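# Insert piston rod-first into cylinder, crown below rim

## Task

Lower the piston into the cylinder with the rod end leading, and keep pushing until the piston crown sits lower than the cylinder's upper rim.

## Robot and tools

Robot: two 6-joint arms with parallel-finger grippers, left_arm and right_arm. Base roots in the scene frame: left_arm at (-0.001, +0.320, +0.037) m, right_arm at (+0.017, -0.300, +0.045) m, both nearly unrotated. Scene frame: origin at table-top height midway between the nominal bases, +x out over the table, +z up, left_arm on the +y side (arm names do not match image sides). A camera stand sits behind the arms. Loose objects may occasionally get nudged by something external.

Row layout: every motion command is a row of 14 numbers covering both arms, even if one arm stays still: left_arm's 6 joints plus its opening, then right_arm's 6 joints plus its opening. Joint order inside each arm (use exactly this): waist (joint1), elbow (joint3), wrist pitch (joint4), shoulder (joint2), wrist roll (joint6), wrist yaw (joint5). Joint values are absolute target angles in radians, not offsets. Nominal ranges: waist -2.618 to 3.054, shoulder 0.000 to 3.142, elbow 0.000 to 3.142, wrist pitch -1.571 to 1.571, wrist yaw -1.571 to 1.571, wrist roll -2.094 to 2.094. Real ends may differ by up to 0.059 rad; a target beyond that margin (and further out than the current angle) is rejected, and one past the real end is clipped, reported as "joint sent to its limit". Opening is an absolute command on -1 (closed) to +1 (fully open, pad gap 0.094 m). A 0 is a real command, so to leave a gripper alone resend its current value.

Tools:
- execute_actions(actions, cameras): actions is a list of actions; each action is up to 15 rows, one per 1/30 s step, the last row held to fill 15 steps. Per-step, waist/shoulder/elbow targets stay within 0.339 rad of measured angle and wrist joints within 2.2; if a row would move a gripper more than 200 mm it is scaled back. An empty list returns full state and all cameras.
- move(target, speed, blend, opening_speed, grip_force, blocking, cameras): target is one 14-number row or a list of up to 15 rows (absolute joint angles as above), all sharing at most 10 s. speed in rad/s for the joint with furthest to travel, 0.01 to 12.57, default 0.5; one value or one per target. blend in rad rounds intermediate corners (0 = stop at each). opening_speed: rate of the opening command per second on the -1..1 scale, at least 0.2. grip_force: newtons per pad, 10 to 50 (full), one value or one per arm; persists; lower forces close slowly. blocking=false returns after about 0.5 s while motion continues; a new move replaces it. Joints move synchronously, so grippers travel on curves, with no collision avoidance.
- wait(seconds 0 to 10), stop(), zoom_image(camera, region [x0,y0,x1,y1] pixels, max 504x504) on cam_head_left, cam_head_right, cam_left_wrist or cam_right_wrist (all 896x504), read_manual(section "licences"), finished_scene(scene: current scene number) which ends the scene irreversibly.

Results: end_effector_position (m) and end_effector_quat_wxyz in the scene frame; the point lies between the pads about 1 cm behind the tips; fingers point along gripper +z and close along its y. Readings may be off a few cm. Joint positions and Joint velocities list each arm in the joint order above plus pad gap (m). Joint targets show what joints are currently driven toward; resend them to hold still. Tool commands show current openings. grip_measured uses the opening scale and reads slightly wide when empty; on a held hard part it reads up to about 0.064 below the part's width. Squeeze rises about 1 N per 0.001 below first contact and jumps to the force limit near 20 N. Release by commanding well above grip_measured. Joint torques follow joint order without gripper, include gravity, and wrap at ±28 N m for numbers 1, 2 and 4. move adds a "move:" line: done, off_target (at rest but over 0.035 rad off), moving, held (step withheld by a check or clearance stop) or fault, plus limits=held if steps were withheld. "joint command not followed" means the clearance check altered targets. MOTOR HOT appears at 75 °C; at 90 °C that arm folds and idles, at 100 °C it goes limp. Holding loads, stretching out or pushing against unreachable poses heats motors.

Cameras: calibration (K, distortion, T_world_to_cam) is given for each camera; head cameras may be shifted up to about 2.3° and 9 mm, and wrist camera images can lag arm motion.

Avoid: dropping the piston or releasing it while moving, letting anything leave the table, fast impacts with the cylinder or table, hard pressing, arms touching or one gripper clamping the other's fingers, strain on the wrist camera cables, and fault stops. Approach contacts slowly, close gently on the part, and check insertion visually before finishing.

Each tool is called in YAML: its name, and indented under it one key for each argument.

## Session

execute_actions:
  actions: []

Scene clock: 0.00 s.
left_arm: end_effector_position=(+0.4118, +0.3366, +0.1065) grip_measured=+1.000 end_effector_quat_wxyz=(+0.570, -0.068, +0.810, +0.117) | right_arm: end_effector_position=(+0.4404, -0.3018, +0.1298) grip_measured=+1.000 end_effector_quat_wxyz=(+0.579, +0.009, +0.815, -0.007)
Joint names: [waist, elbow, wrist pitch, shoulder, wrist roll, wrist yaw]
Joint positions: left_arm=[-0.121 0.424 0.988 1.767 -0.021 -0.389 0.094] | right_arm=[0.034 0.445 0.91 1.692 0.009 0.027 0.094]
Joint velocities: within noise
Joint torques (N m): no reading
Motor temperatures (°C): left_arm=[28 27 30 27 26 27 25] | right_arm=[29 29 28 28 28 29 28]
Heat: left arm: 30 °C; right arm: 29 °C.
Joint targets: left_arm=[-0.121 0.430 0.987 1.761 -0.023 -0.391] | right_arm=[0.034 0.452 0.910 1.685 0.009 0.028]
Tool commands: left_gripper/opening=+1.0 right_gripper/opening=+1.0
camera_calibration:
cam_left_wrist: T_world_to_cam=[[0.256411, -0.949809, -0.179211, 0.234667], [-0.836871, -0.125384, -0.532846, 0.449659], [0.483632, 0.286604, -0.827018, -0.0864949], [0, 0, 0, 1]] pos_world=[0.357967, 0.304059, 0.210121]
cam_right_wrist: T_world_to_cam=[[-0.00354405, -0.998819, -0.0484668, -0.29386], [-0.846659, 0.0287877, -0.531356, 0.458383], [0.532123, 0.0391517, -0.845761, 0.0109776], [0, 0, 0, 1]] pos_world=[0.381211, -0.307138, 0.238606]

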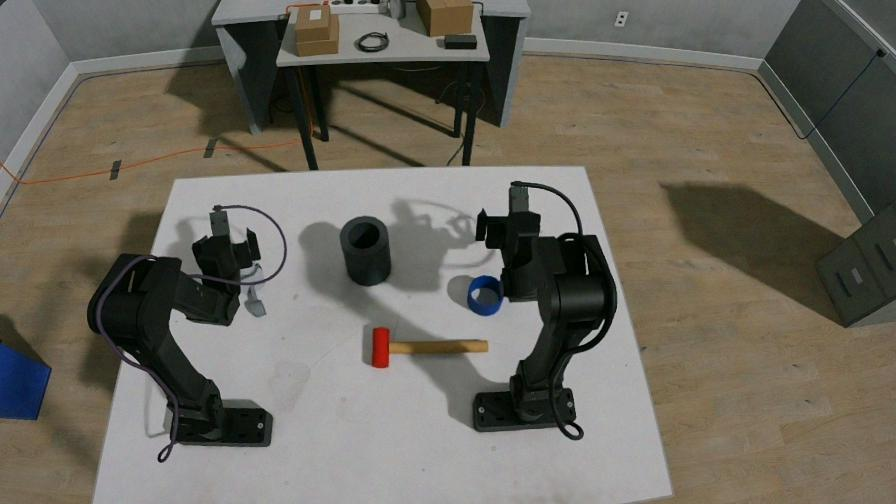

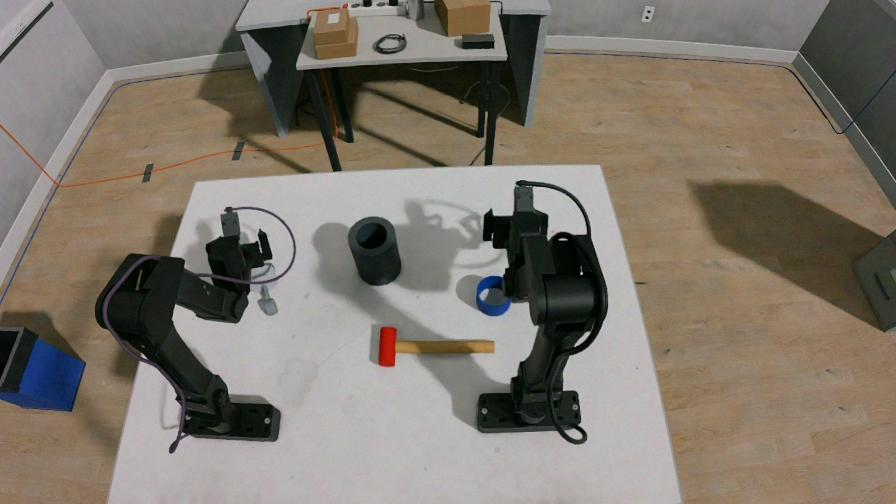

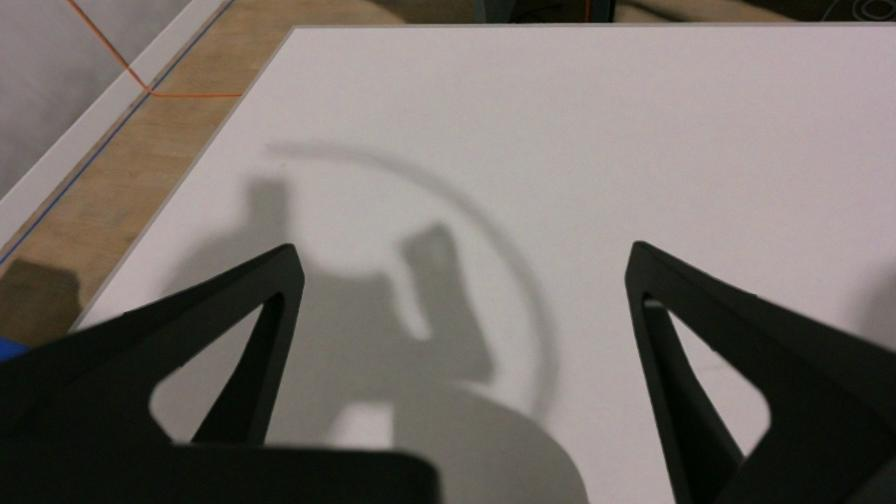

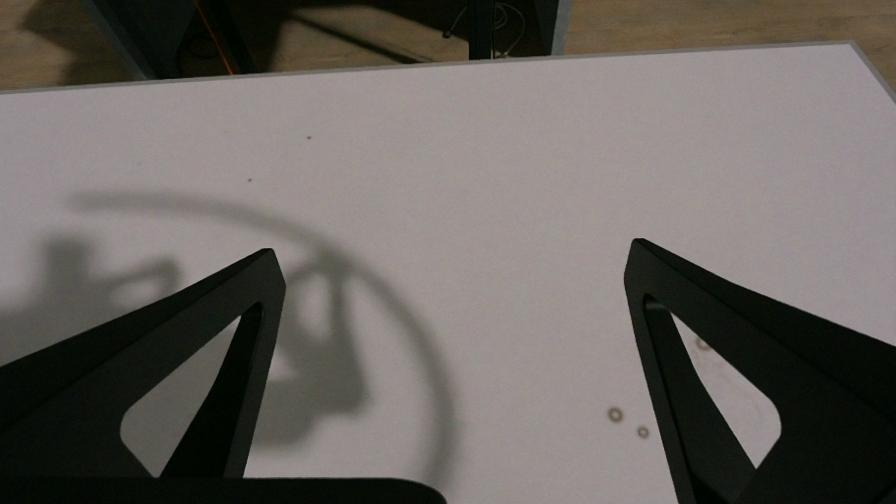

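zoom_image:
  camera: "cam_head_left"
  region: [440, 250, 540, 330]

zoom_image:
  camera: "cam_head_right"
  region: [210, 220, 330, 330]

Scaled by 5.040 from the camera's 896x504 image, which has a finer 1280x720 frame.

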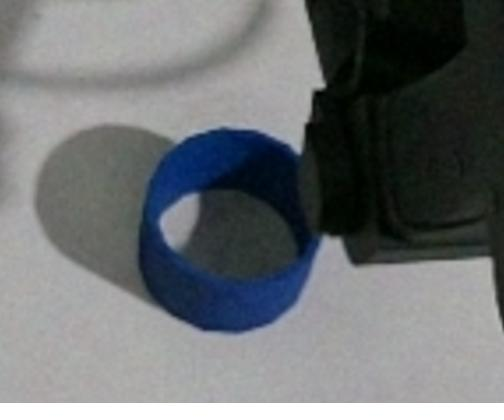

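Scaled by 4.200 from the camera's 896x504 image, which has a finer 1280x720 frame.

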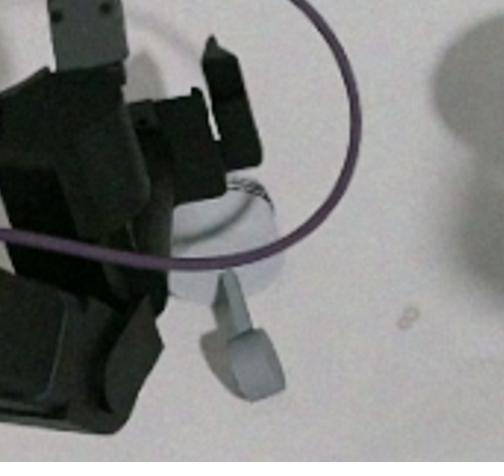

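move:
  target: [-0.094,0.9404,-0.7324,1.258,0.0,0.0,1.0,0.218,0.6445,-0.6134,1.0811,0.0,0.0,1.0]
  speed: 0.9
  cameras: ["all"]

Scene clock: 23.07 s.
left_arm: end_effector_position=(+0.3095, +0.2901, +0.1567) grip_measured=+1.000 end_effector_quat_wxyz=(+0.243, +0.045, +0.969, -0.007) | right_arm: end_effector_position=(+0.2719, -0.2532, +0.1148) grip_measured=+1.000 end_effector_quat_wxyz=(+0.236, -0.087, +0.968, +0.019)
Joint names: [waist, elbow, wrist pitch, shoulder, wrist roll, wrist yaw]
Joint positions: left_arm=[-0.1 0.916 -0.718 1.277 -0.01 -0.015 0.094] | right_arm=[0.212 0.613 -0.609 1.097 0.003 0.007 0.094]
Joint torques (N m): left_arm=[0.59 8.49 0.67 -4.7 0.11 0.13] | right_arm=[0.7 8.29 1.11 -3.82 -0.02 -0.07]
Heat: left arm: 34 °C; right arm: 31 °C.
Joint targets: left_arm=[-0.094 0.941 -0.732 1.258 0.000 0.000] | right_arm=[0.218 0.644 -0.613 1.081 0.000 0.000]
move: done
camera_calibration:
cam_left_wrist: T_world_to_cam=[[-0.12397, -0.989818, -0.0699365, 0.337925], [-0.977765, 0.109839, 0.178636, 0.248762], [-0.169136, 0.0905271, -0.981426, 0.300842], [0, 0, 0, 1]] pos_world=[0.336007, 0.279926, 0.274449]
cam_right_wrist: T_world_to_cam=[[0.157691, -0.986507, -0.0440069, -0.287776], [-0.966882, -0.163304, 0.196138, 0.20685], [-0.200678, 0.0116202, -0.979588, 0.293807], [0, 0, 0, 1]] pos_world=[0.30434, -0.253528, 0.234574]

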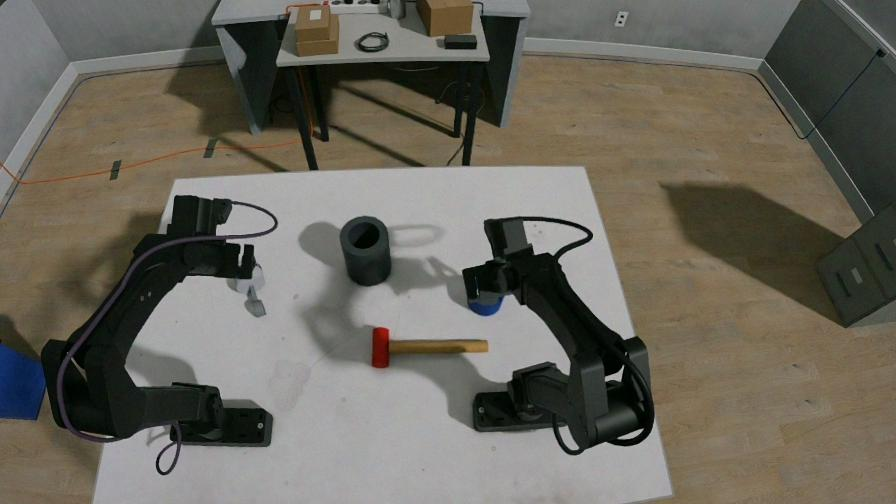

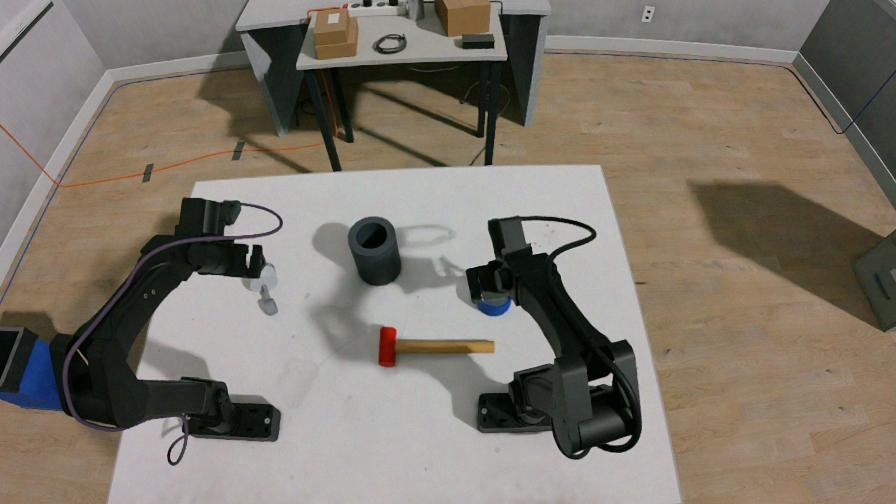

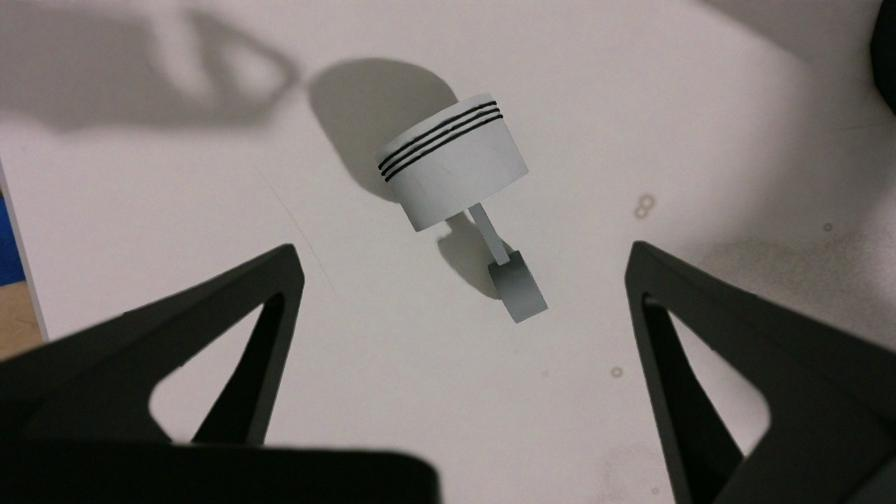

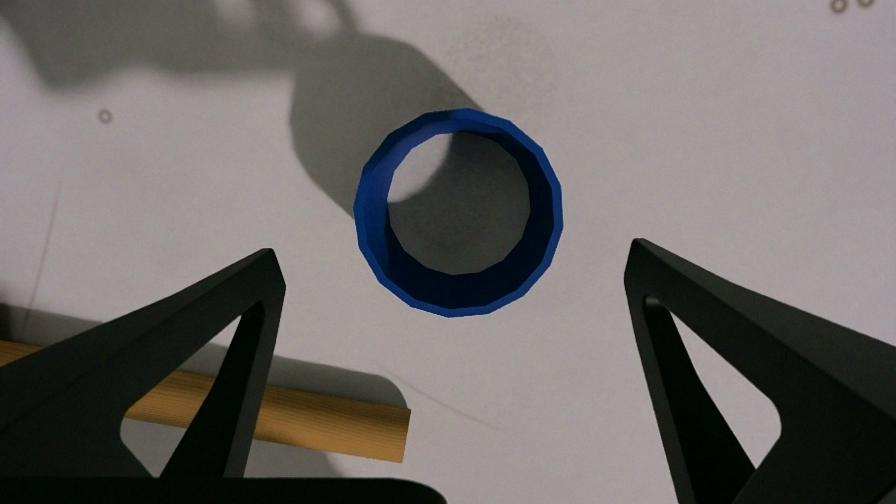

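move:
  target:
    - [-0.046,1.619,-1.2496,1.924,-0.385,0.012,1.0,0.194,0.506,-0.399,1.162,-0.004,0.005,1.0]
    - [-0.046,1.619,-1.2496,1.924,-0.385,0.012,1.0,0.194,0.342,-0.036,1.362,-0.004,0.005,1.0]
  speed: [0.6,0.4]
  cameras: ["cam_left_wrist","cam_right_wrist","cam_head_left"]

Scene clock: 34.53 s.
left_arm: end_effector_position=(+0.3617, +0.2996, +0.1344) grip_measured=+1.000 end_effector_quat_wxyz=(+0.009, -0.159, +0.987, -0.003) | right_arm: end_effector_position=(+0.2824, -0.2543, +0.0289) grip_measured=+1.000 end_effector_quat_wxyz=(+0.254, -0.083, +0.963, +0.019)
Joint names: [waist, elbow, wrist pitch, shoulder, wrist roll, wrist yaw]
Joint positions: left_arm=[-0.051 1.592 -1.235 1.91 -0.376 0.002 0.094] | right_arm=[0.201 0.352 -0.051 1.356 0 0.007 0.094]
Joint torques (N m): left_arm=[0.44 7.92 -0.06 -7.21 -0.09 0.09] | right_arm=[-0.65 3.85 1.32 -2.85 -0.01 -0.05]
Heat: left arm: 33 °C; right arm: 31 °C.
Joint targets: left_arm=[-0.046 1.619 -1.250 1.924 -0.385 0.012] | right_arm=[0.194 0.342 -0.036 1.362 -0.004 0.005]
move: done
camera_calibration:
cam_left_wrist: T_world_to_cam=[[0.257537, -0.96577, -0.0310281, 0.201692], [-0.761304, -0.222578, 0.608995, 0.266256], [-0.595056, -0.133217, -0.792567, 0.482648], [0, 0, 0, 1]] pos_world=[0.437961, 0.318348, 0.22664]
cam_right_wrist: T_world_to_cam=[[0.151784, -0.987474, -0.043095, -0.292882], [-0.974951, -0.156746, 0.157804, 0.238739], [-0.162583, 0.0180634, -0.98653, 0.202847], [0, 0, 0, 1]] pos_world=[0.310193, -0.255456, 0.149819]
Images, in order (width x height): cam_head_left 896x504, cam_left_wrist 896x504, cam_right_wrist 896x504.

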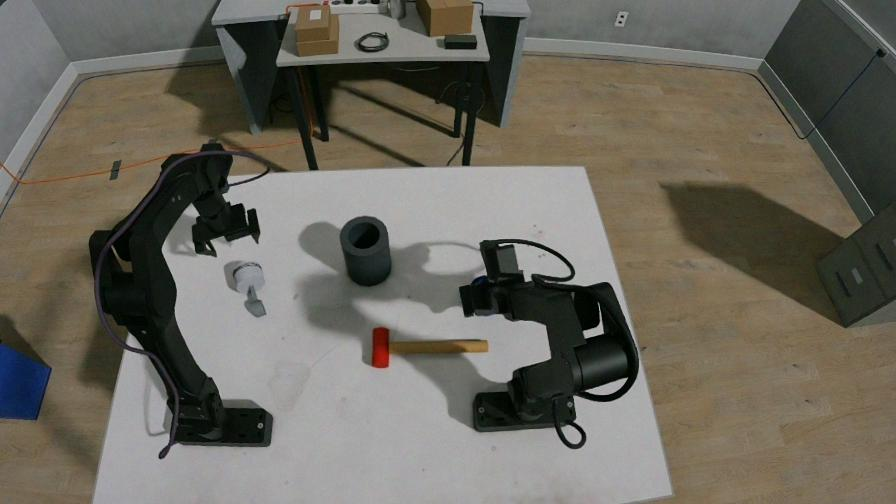

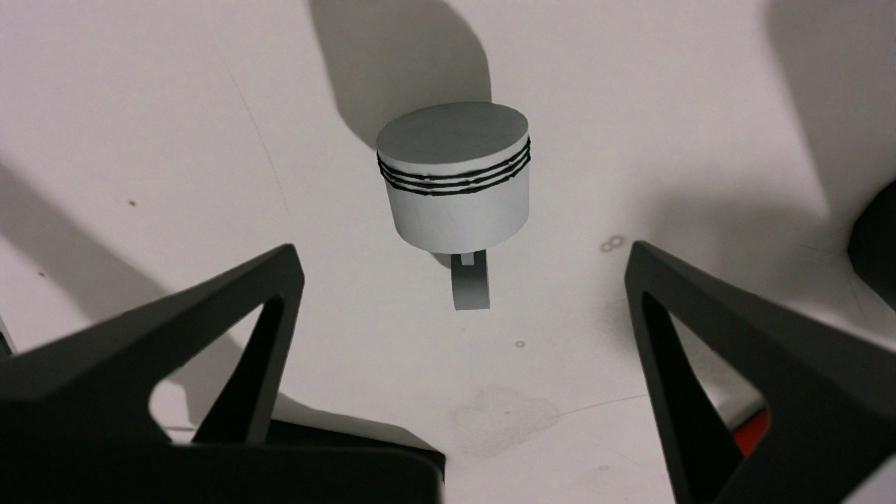

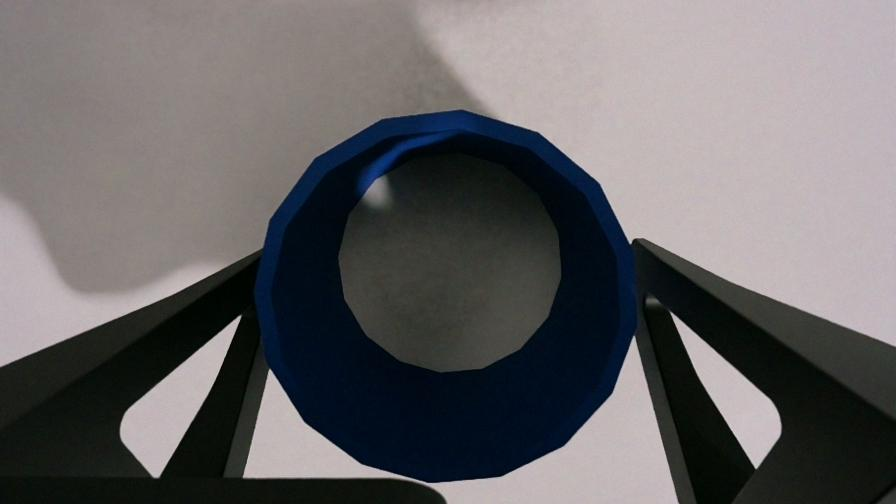

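move:
  target:
    - [-0.046,1.3116,-0.865,2.010,-0.385,0.012,1.0,0.194,0.342,-0.036,1.362,-0.004,0.005,0.5]
  speed: [0.3]
  opening_speed: 0.8
  grip_force: [30, 50]
  cameras: ["cam_left_wrist","cam_right_wrist"]

Scene clock: 39.43 s.
left_arm: end_effector_position=(+0.3569, +0.2998, +0.0395) grip_measured=+1.000 end_effector_quat_wxyz=(+0.004, -0.159, +0.987, -0.002) | right_arm: end_effector_position=(+0.2826, -0.2541, +0.0290) grip_measured=+0.724 end_effector_quat_wxyz=(+0.255, -0.083, +0.963, +0.019)
Joint names: [waist, elbow, wrist pitch, shoulder, wrist roll, wrist yaw]
Joint positions: left_arm=[-0.051 1.317 -0.887 1.992 -0.376 0.002 0.094] | right_arm=[0.201 0.352 -0.05 1.356 0 0.006 0.081]
Joint torques (N m): left_arm=[0.44 4.94 0.27 -7.27 -0.08 0.09] | right_arm=[-0.62 4 1.37 -2.86 -0.02 -0.02]
Heat: left arm: 32 °C; right arm: 31 °C.
Joint targets: left_arm=[-0.046 1.311 -0.865 2.010 -0.385 0.012] | right_arm=[0.194 0.342 -0.036 1.362 -0.004 0.005]
grip_force (N): 30, 50
move: done
camera_calibration:
cam_left_wrist: T_world_to_cam=[[0.257157, -0.965769, -0.0340525, 0.200608], [-0.755467, -0.222883, 0.61611, 0.31812], [-0.60261, -0.132712, -0.786923, 0.406923], [0, 0, 0, 1]] pos_world=[0.433958, 0.318648, 0.131052]
cam_right_wrist: T_world_to_cam=[[0.152205, -0.98738, -0.0437635, -0.292902], [-0.974985, -0.157257, 0.157084, 0.238807], [-0.161984, 0.0187598, -0.986615, 0.202966], [0, 0, 0, 1]] pos_world=[0.310292, -0.255459, 0.149919]
Images, in order (width x height): cam_left_wrist 896x504, cam_right_wrist 896x504.

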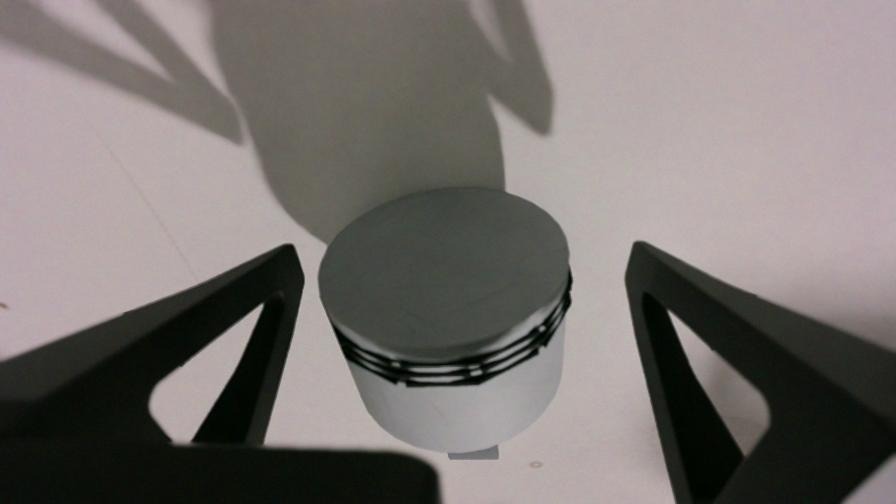

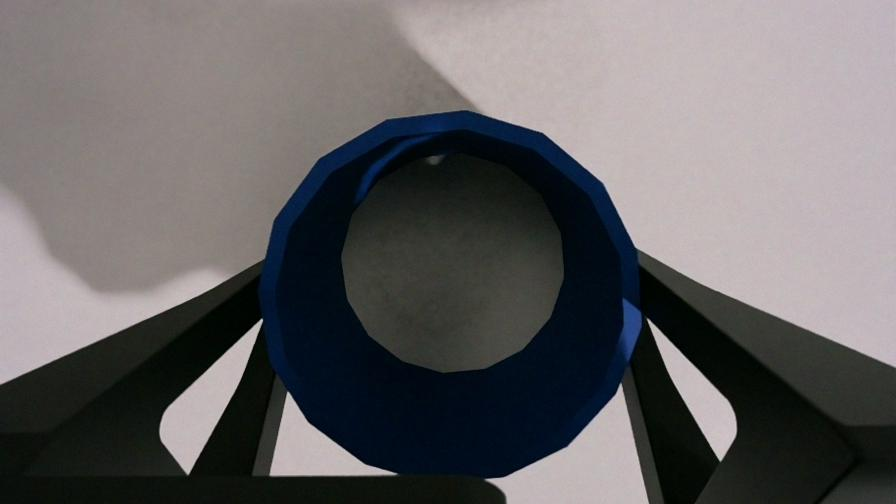

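move:
  target: [-0.046,1.3116,-0.865,2.010,-0.385,0.012,0.40,0.194,0.342,-0.036,1.362,-0.004,0.005,0.5]
  speed: 0.3
  opening_speed: 0.8
  cameras: ["cam_left_wrist"]

zoom_image:
  camera: "cam_left_wrist"
  region: [270, 150, 630, 480]

Scene clock: 43.87 s.
left_arm: end_effector_position=(+0.3571, +0.3001, +0.0395) grip_measured=+0.443 end_effector_quat_wxyz=(+0.004, -0.159, +0.987, -0.002) | right_arm: end_effector_position=(+0.2826, -0.2541, +0.0290) grip_measured=+0.724 end_effector_quat_wxyz=(+0.255, -0.083, +0.963, +0.019)
Joint names: [waist, elbow, wrist pitch, shoulder, wrist roll, wrist yaw]
Joint positions: left_arm=[-0.05 1.317 -0.887 1.992 -0.376 0.002 0.068] | right_arm=[0.201 0.352 -0.05 1.356 0 0.006 0.081]
Joint torques (N m): left_arm=[0.38 4.94 0.26 -7.28 -0.08 0.09] | right_arm=[-0.59 3.97 1.36 -2.82 -0.04 0]
Heat: left arm: 32 °C; right arm: 31 °C.
Joint targets: left_arm=[-0.046 1.311 -0.865 2.010 -0.385 0.012] | right_arm=[0.194 0.342 -0.036 1.362 -0.004 0.005]
grip_force (N): 30, 50
move: done
camera_calibration:
cam_left_wrist: T_world_to_cam=[[0.258254, -0.965486, -0.0337946, 0.200273], [-0.755736, -0.223693, 0.615487, 0.318659], [-0.601803, -0.133412, -0.787422, 0.407041], [0, 0, 0, 1]] pos_world=[0.434059, 0.318947, 0.131151]
Images, in order (width x height): cam_left_wrist 896x504.

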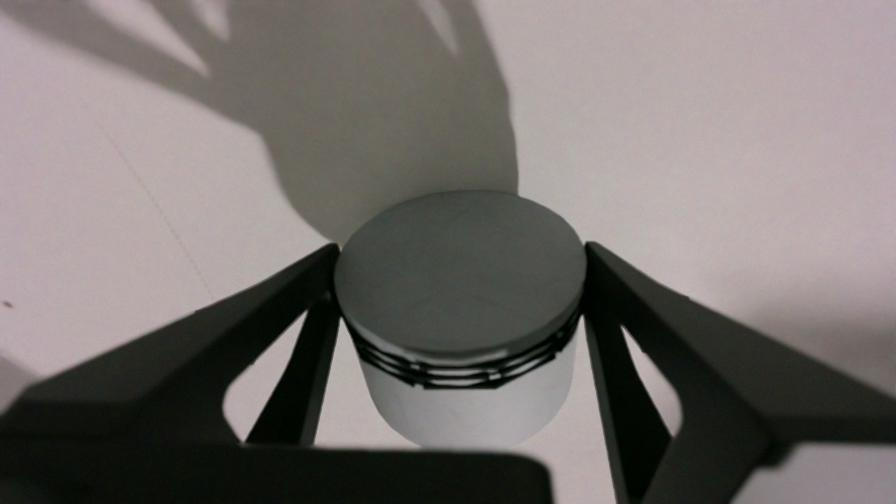

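Scaled by 1.400 from the camera's 896x504 image, which has a finer 1280x720 frame.

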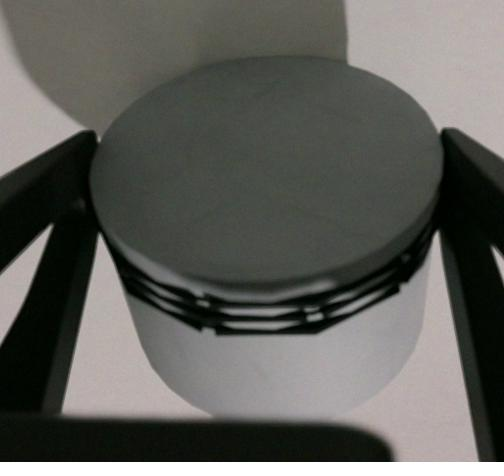

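move:
  target: [-0.046,1.777,-1.400,1.860,-0.385,0.012,0.40,0.200,0.957,-0.900,1.060,-0.004,0.005,0.5]
  speed: 0.25
  cameras: ["all"]

Scene clock: 49.37 s.
left_arm: end_effector_position=(+0.3615, +0.2997, +0.1685) grip_measured=+0.437 end_effector_quat_wxyz=(+0.004, -0.160, +0.987, -0.002) | right_arm: end_effector_position=(+0.2788, -0.2548, +0.1950) grip_measured=+0.724 end_effector_quat_wxyz=(+0.243, -0.084, +0.966, +0.018)
Joint names: [waist, elbow, wrist pitch, shoulder, wrist roll, wrist yaw]
Joint positions: left_arm=[-0.05 1.739 -1.384 1.918 -0.377 0.002 0.067] | right_arm=[0.201 0.918 -0.915 1.082 -0.001 0.006 0.081]
Joint torques (N m): left_arm=[0.39 8.8 -0.09 -12.63 -0.08 0.09] | right_arm=[-0.05 8.99 1.35 -4.41 -0.01 -0.01]
Heat: left arm: 32 °C; right arm: 31 °C.
Joint targets: left_arm=[-0.046 1.777 -1.400 1.860 -0.385 0.012] | right_arm=[0.200 0.957 -0.900 1.060 -0.004 0.005]
grip_force (N): 30, 50
move: off_target (left_arm, right_arm); left_arm: the shoulder is farthest, 0.058 rad from its target; right_arm: the elbow is farthest, 0.039 rad from its target
camera_calibration:
cam_left_wrist: T_world_to_cam=[[0.25862, -0.9654, -0.0334373, 0.202896], [-0.754903, -0.223585, 0.616548, 0.24198], [-0.602691, -0.13421, -0.786607, 0.511641], [0, 0, 0, 1]] pos_world=[0.43856, 0.318646, 0.260053]
cam_right_wrist: T_world_to_cam=[[0.151814, -0.987477, -0.042917, -0.285782], [-0.970818, -0.157127, 0.181172, 0.203092], [-0.185646, 0.0141602, -0.982515, 0.370735], [0, 0, 0, 1]] pos_world=[0.309377, -0.255542, 0.315194]

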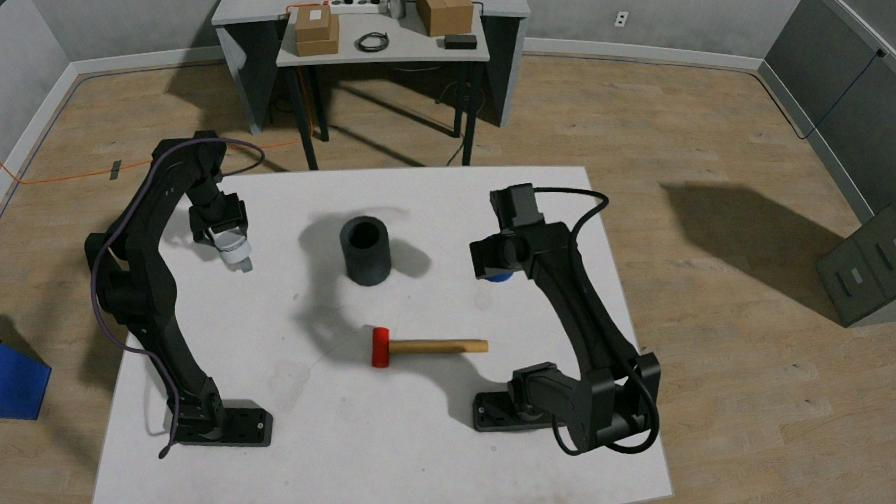

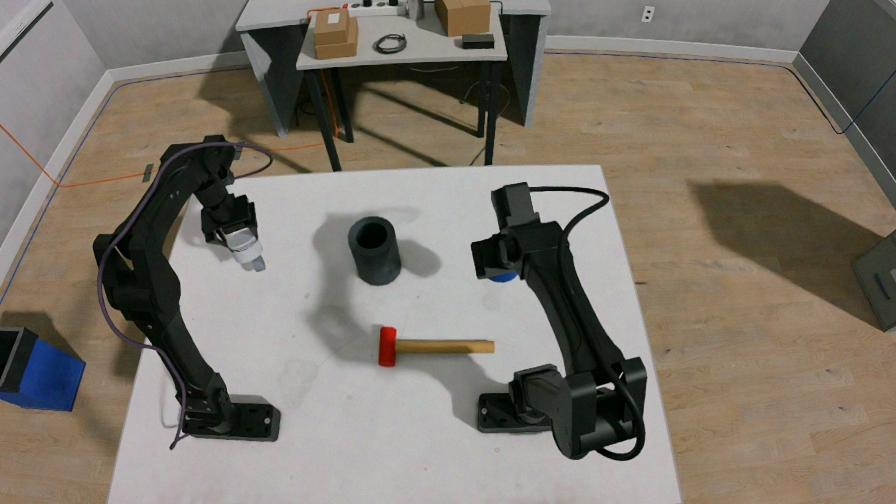

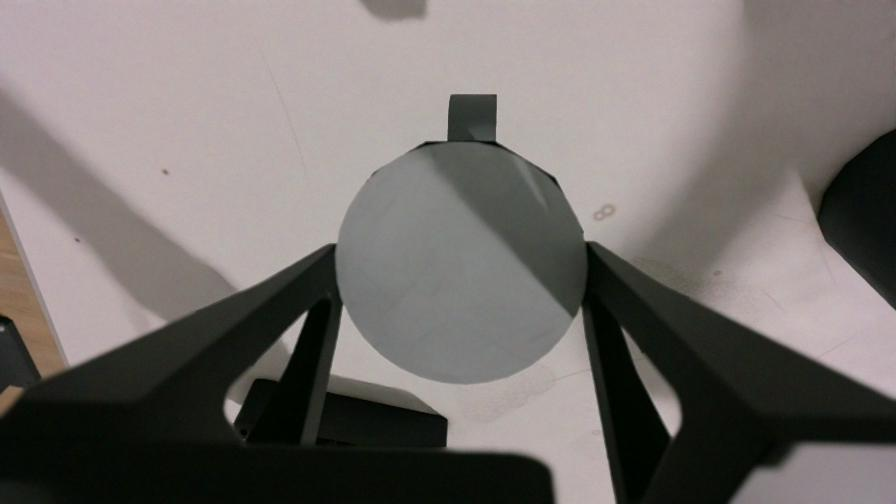

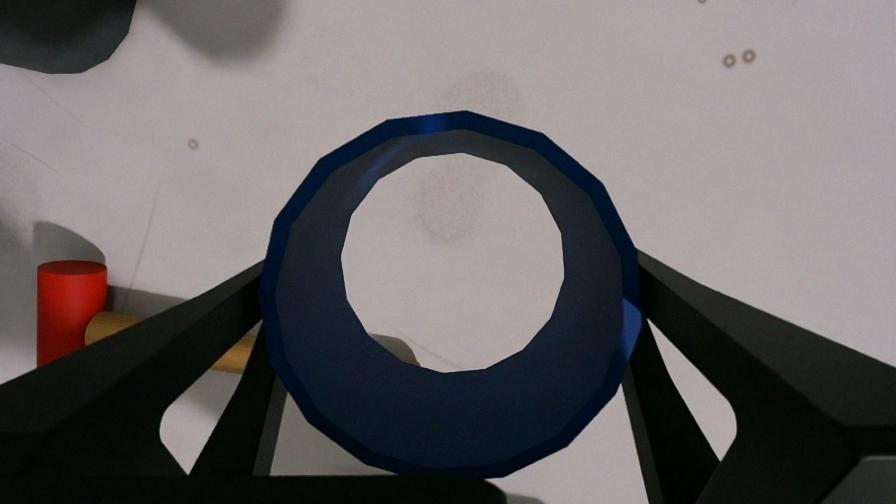

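zoom_image:
  camera: "cam_left_wrist"
  region: [310, 70, 620, 400]

zoom_image:
  camera: "cam_head_right"
  region: [180, 180, 300, 300]

Scaled by 1.527 from the camera's 896x504 image, which has a finer 1280x720 frame.

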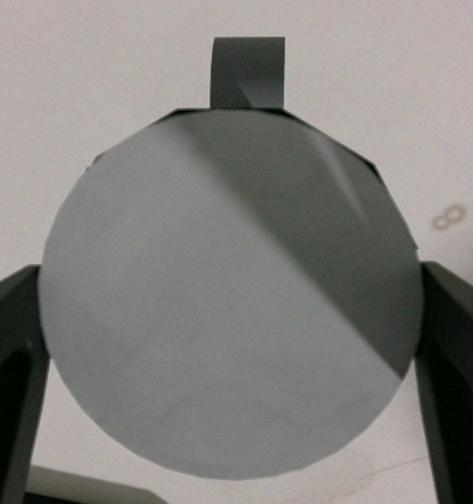

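Scaled by 4.200 from the camera's 896x504 image, which has a finer 1280x720 frame.

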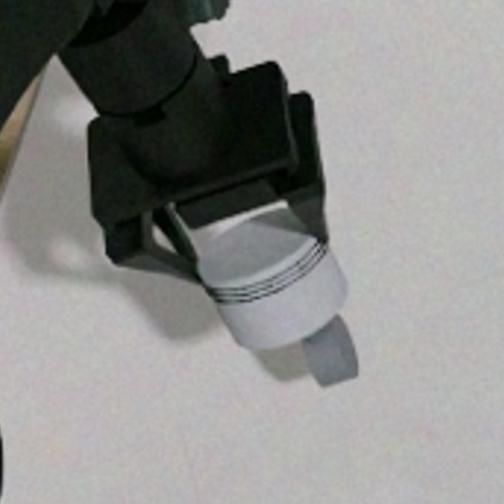

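move:
  target:
    - [-0.046,1.777,-1.400,1.860,0.008,0.012,0.40,0.735,1.639,-0.752,1.880,-0.004,0.005,0.5]
    - [-0.046,1.425,-0.980,1.4376,0.008,0.012,0.40,0.735,1.639,-0.752,1.880,-0.004,0.005,0.5]
  speed: [0.5,0.35]
  grip_force: [50, 50]
  cameras: ["cam_left_wrist","cam_right_wrist","cam_head_right"]

Scene clock: 58.60 s.
left_arm: end_effector_position=(+0.3560, +0.3000, +0.2400) grip_measured=+0.421 end_effector_quat_wxyz=(+0.232, +0.027, +0.972, -0.008) | right_arm: end_effector_position=(+0.3756, +0.0089, +0.1861) grip_measured=+0.724 end_effector_quat_wxyz=(+0.236, -0.337, +0.907, +0.086)
Joint names: [waist, elbow, wrist pitch, shoulder, wrist roll, wrist yaw]
Joint positions: left_arm=[-0.05 1.422 -1.042 1.482 -0.002 0.002 0.067] | right_arm=[0.739 1.597 -0.782 1.877 -0.002 0.004 0.081]
Joint velocities: left_arm=[-0.012 -0.017 -0.022 -0.002 0.154 -0.037 0] | right_arm=[within noise]
Joint torques (N m): left_arm=[0.38 6.57 1.34 -8.32 0.1 0.08] | right_arm=[-0.32 9.31 1.54 -9.76 0 0.01]
Heat: left arm: 31 °C; right arm: 31 °C.
Joint targets: left_arm=[-0.046 1.425 -0.980 1.437 0.008 0.012] | right_arm=[0.735 1.639 -0.752 1.880 -0.004 0.005]
move: off_target (left_arm, right_arm); left_arm: the wrist pitch is farthest, 0.062 rad from its target; right_arm: the elbow is farthest, 0.042 rad from its target
camera_calibration:
cam_left_wrist: T_world_to_cam=[[-0.0908691, -0.994185, -0.0577903, 0.345864], [-0.976519, 0.0775716, 0.200983, 0.28222], [-0.195331, 0.0746964, -0.977889, 0.402828], [0, 0, 0, 1]] pos_world=[0.385707, 0.291871, 0.357187]
cam_right_wrist: T_world_to_cam=[[0.638248, -0.768505, -0.0451587, -0.224721], [-0.753906, -0.635838, 0.165336, 0.265892], [-0.155775, -0.0714797, -0.985203, 0.366236], [0, 0, 0, 1]] pos_world=[0.400935, 0.0225432, 0.306707]
Images, in order (width x height): cam_head_right 896x504, cam_left_wrist 896x504, cam_right_wrist 896x504.

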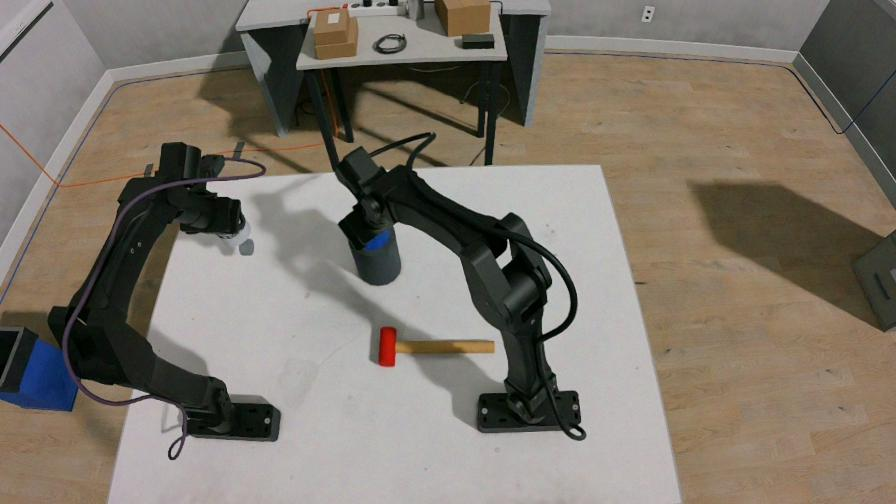

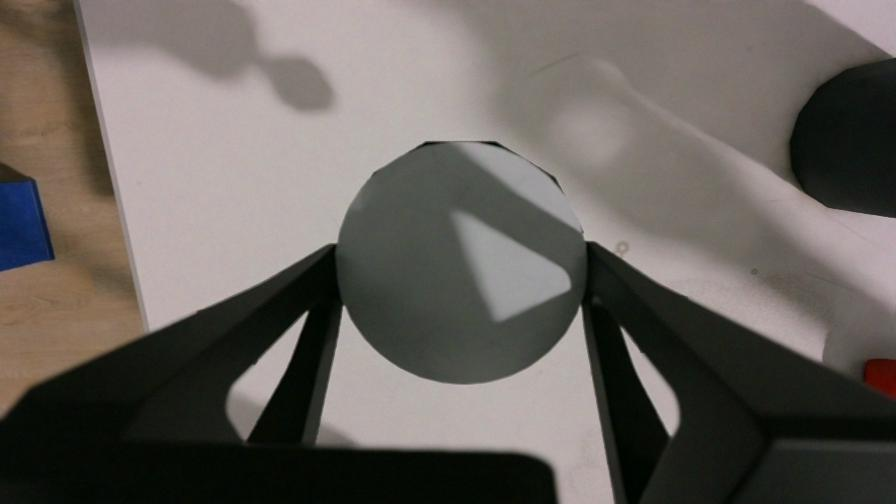

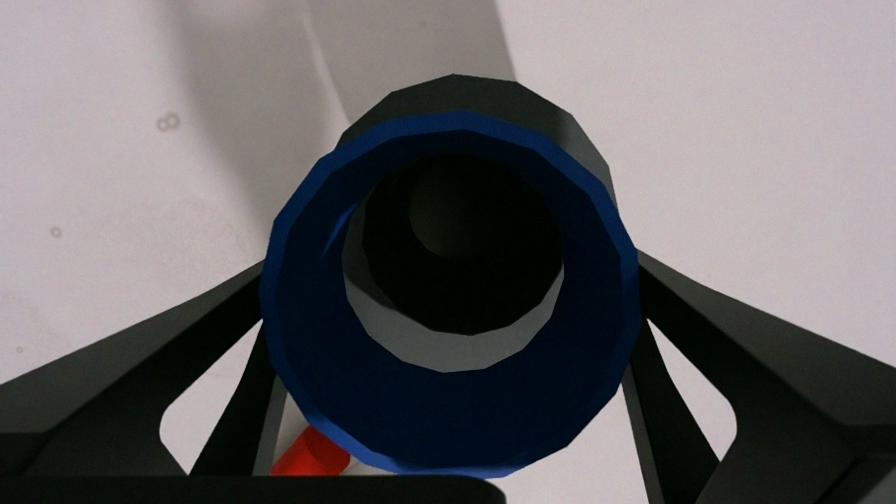

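zoom_image:
  camera: "cam_right_wrist"
  region: [320, 120, 600, 400]

Scaled by 1.800 from the camera's 896x504 image, which has a finer 1280x720 frame.

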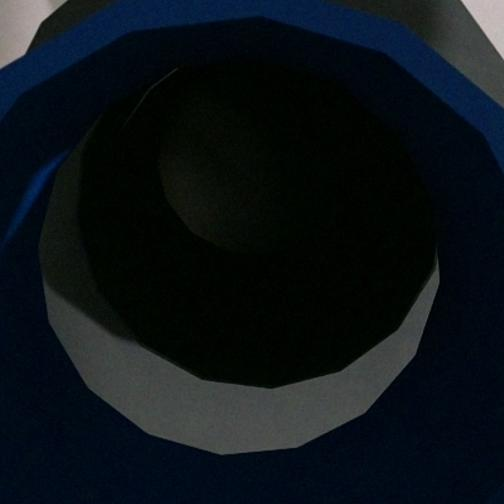

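move:
  target:
    - [-0.046,1.425,-0.980,1.4376,0.008,0.012,0.40,0.733,1.532,-0.680,1.8874,-0.004,0.005,0.5]
  speed: [0.06]
  cameras: ["cam_right_wrist"]

zoom_image:
  camera: "cam_right_wrist"
  region: [320, 120, 600, 400]

Scene clock: 66.63 s.
left_arm: end_effector_position=(+0.3561, +0.3000, +0.2400) grip_measured=+0.421 end_effector_quat_wxyz=(+0.232, +0.027, +0.972, -0.008) | right_arm: end_effector_position=(+0.3767, +0.0097, +0.1730) grip_measured=+0.724 end_effector_quat_wxyz=(+0.241, -0.337, +0.906, +0.087)
Joint names: [waist, elbow, wrist pitch, shoulder, wrist roll, wrist yaw]
Joint positions: left_arm=[-0.05 1.422 -1.041 1.482 -0.002 0.002 0.067] | right_arm=[0.739 1.54 -0.714 1.877 -0.002 0.004 0.081]
Joint torques (N m): left_arm=[0.39 6.6 1.34 -8.32 0.11 0.08] | right_arm=[-0.58 5.45 1.59 -8.99 0.01 0.01]
Heat: left arm: 32 °C; right arm: 31 °C.
Joint targets: left_arm=[-0.046 1.425 -0.980 1.437 0.008 0.012] | right_arm=[0.733 1.532 -0.680 1.887 -0.004 0.005]
move: off_target (left_arm); left_arm: the wrist pitch is farthest, 0.061 rad from its target
camera_calibration:
cam_right_wrist: T_world_to_cam=[[0.638614, -0.768194, -0.0452793, -0.225481], [-0.755202, -0.636941, 0.154844, 0.271673], [-0.14779, -0.0646905, -0.986901, 0.35079], [0, 0, 0, 1]] pos_world=[0.401007, 0.022519, 0.293918]
Images, in order (width x height): cam_right_wrist 896x504.

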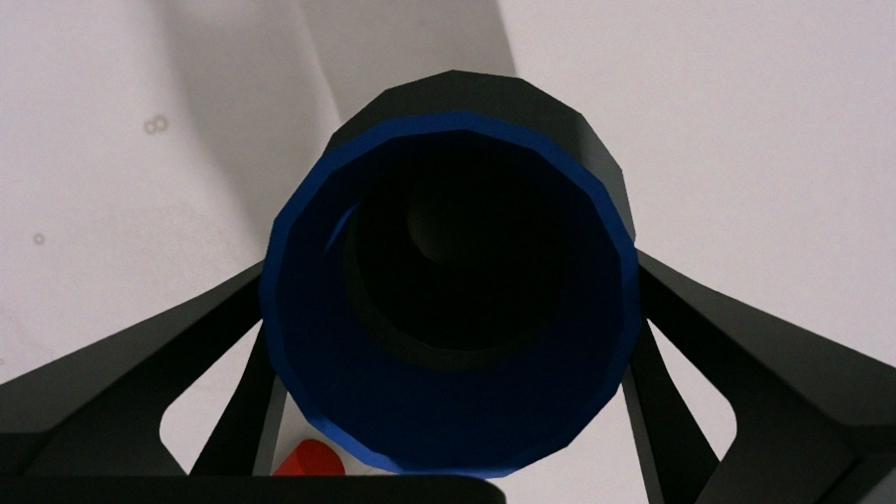

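Scaled by 1.800 from the camera's 896x504 image, which has a finer 1280x720 frame.

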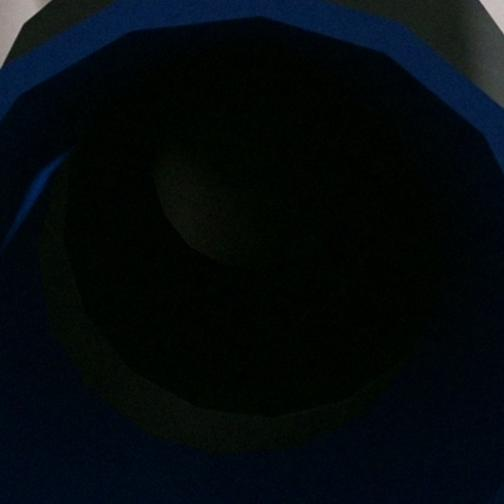

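move:
  target:
    - [-0.046,1.425,-0.980,1.4376,0.008,0.012,0.40,0.729,1.532,-0.669,1.900,-0.004,0.005,0.5]
  speed: [0.06]
  cameras: ["cam_right_wrist"]

zoom_image:
  camera: "cam_right_wrist"
  region: [320, 120, 600, 400]

Scene clock: 69.87 s.
left_arm: end_effector_position=(+0.3561, +0.3000, +0.2400) grip_measured=+0.421 end_effector_quat_wxyz=(+0.232, +0.027, +0.972, -0.008) | right_arm: end_effector_position=(+0.3802, +0.0106, +0.1704) grip_measured=+0.724 end_effector_quat_wxyz=(+0.244, -0.335, +0.906, +0.088)
Joint names: [waist, elbow, wrist pitch, shoulder, wrist roll, wrist yaw]
Joint positions: left_arm=[-0.05 1.422 -1.041 1.482 -0.002 0.002 0.067] | right_arm=[0.735 1.54 -0.699 1.887 -0.002 0.004 0.081]
Joint torques (N m): left_arm=[0.39 6.6 1.34 -8.32 0.11 0.08] | right_arm=[-0.62 5.52 1.56 -8.9 -0.02 0.03]
Heat: left arm: 33 °C; right arm: 31 °C.
Joint targets: left_arm=[-0.046 1.425 -0.980 1.437 0.008 0.012] | right_arm=[0.729 1.532 -0.669 1.900 -0.004 0.005]
move: off_target (left_arm); left_arm: the wrist pitch is farthest, 0.061 rad from its target
camera_calibration:
cam_right_wrist: T_world_to_cam=[[0.636115, -0.770259, -0.0453867, -0.226177], [-0.757983, -0.634811, 0.149923, 0.277126], [-0.144292, -0.0609661, -0.987655, 0.347628], [0, 0, 0, 1]] pos_world=[0.404091, 0.022901, 0.291523]
Images, in order (width x height): cam_right_wrist 896x504.

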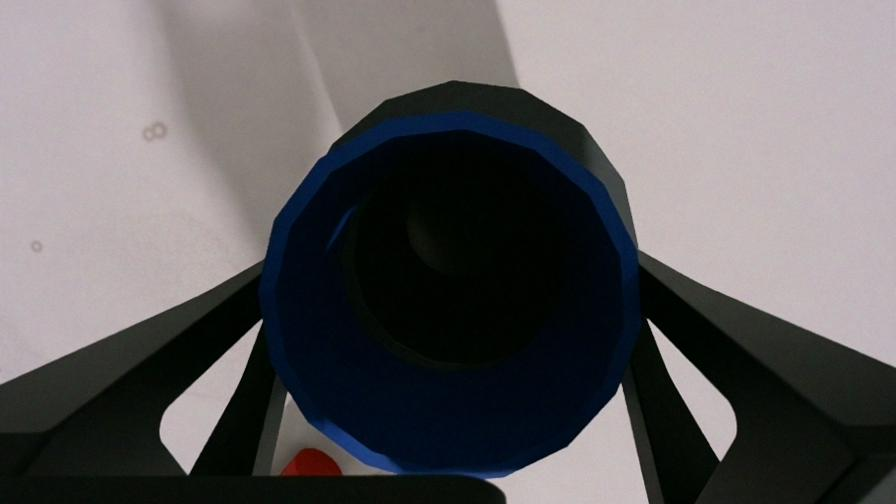

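Scaled by 1.800 from the camera's 896x504 image, which has a finer 1280x720 frame.

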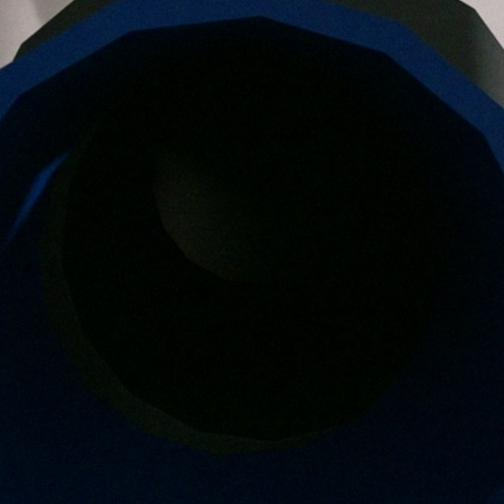

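move:
  target:
    - [-0.046,1.425,-0.980,1.4376,0.008,0.012,0.40,0.724,1.532,-0.6665,1.9065,-0.004,0.005,0.5]
    - [-0.046,1.425,-0.980,1.4376,0.008,0.012,0.40,0.724,1.532,-0.6665,1.9065,-0.004,0.005,0.95]
  speed: [0.06,0.1]
  opening_speed: 0.5
  cameras: ["cam_right_wrist"]

zoom_image:
  camera: "cam_right_wrist"
  region: [240, 50, 660, 470]

Scene clock: 73.43 s.
left_arm: end_effector_position=(+0.3561, +0.3000, +0.2400) grip_measured=+0.421 end_effector_quat_wxyz=(+0.232, +0.027, +0.972, -0.008) | right_arm: end_effector_position=(+0.3842, +0.0123, +0.1718) grip_measured=+0.948 end_effector_quat_wxyz=(+0.251, -0.333, +0.904, +0.090)
Joint names: [waist, elbow, wrist pitch, shoulder, wrist roll, wrist yaw]
Joint positions: left_arm=[-0.05 1.422 -1.041 1.482 -0.002 0.002 0.067] | right_arm=[0.732 1.54 -0.68 1.889 -0.002 0.004 0.092]
Joint torques (N m): left_arm=[0.38 6.6 1.34 -8.31 0.1 0.09] | right_arm=[-0.75 5.44 1.38 -8.57 -0.01 0.02]
Heat: left arm: 33 °C; right arm: 31 °C.
Joint targets: left_arm=[-0.046 1.425 -0.980 1.437 0.008 0.012] | right_arm=[0.724 1.532 -0.667 1.906 -0.004 0.005]
move: off_target (left_arm); left_arm: the wrist pitch is farthest, 0.061 rad from its target
camera_calibration:
cam_right_wrist: T_world_to_cam=[[0.634927, -0.771233, -0.0454671, -0.226855], [-0.761264, -0.634582, 0.133351, 0.285143], [-0.131698, -0.050056, -0.990025, 0.34502], [0, 0, 0, 1]] pos_world=[0.406544, 0.0232588, 0.293239]
Images, in order (width x height): cam_right_wrist 896x504.

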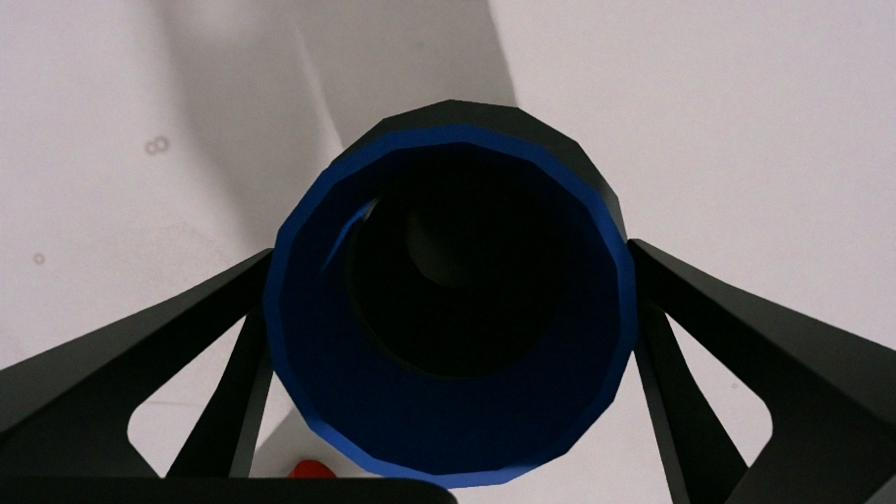

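Scaled by 1.200 from the camera's 896x504 image, which has a finer 1280x720 frame.

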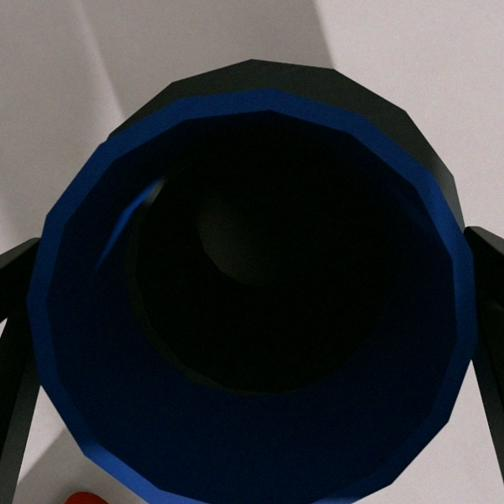

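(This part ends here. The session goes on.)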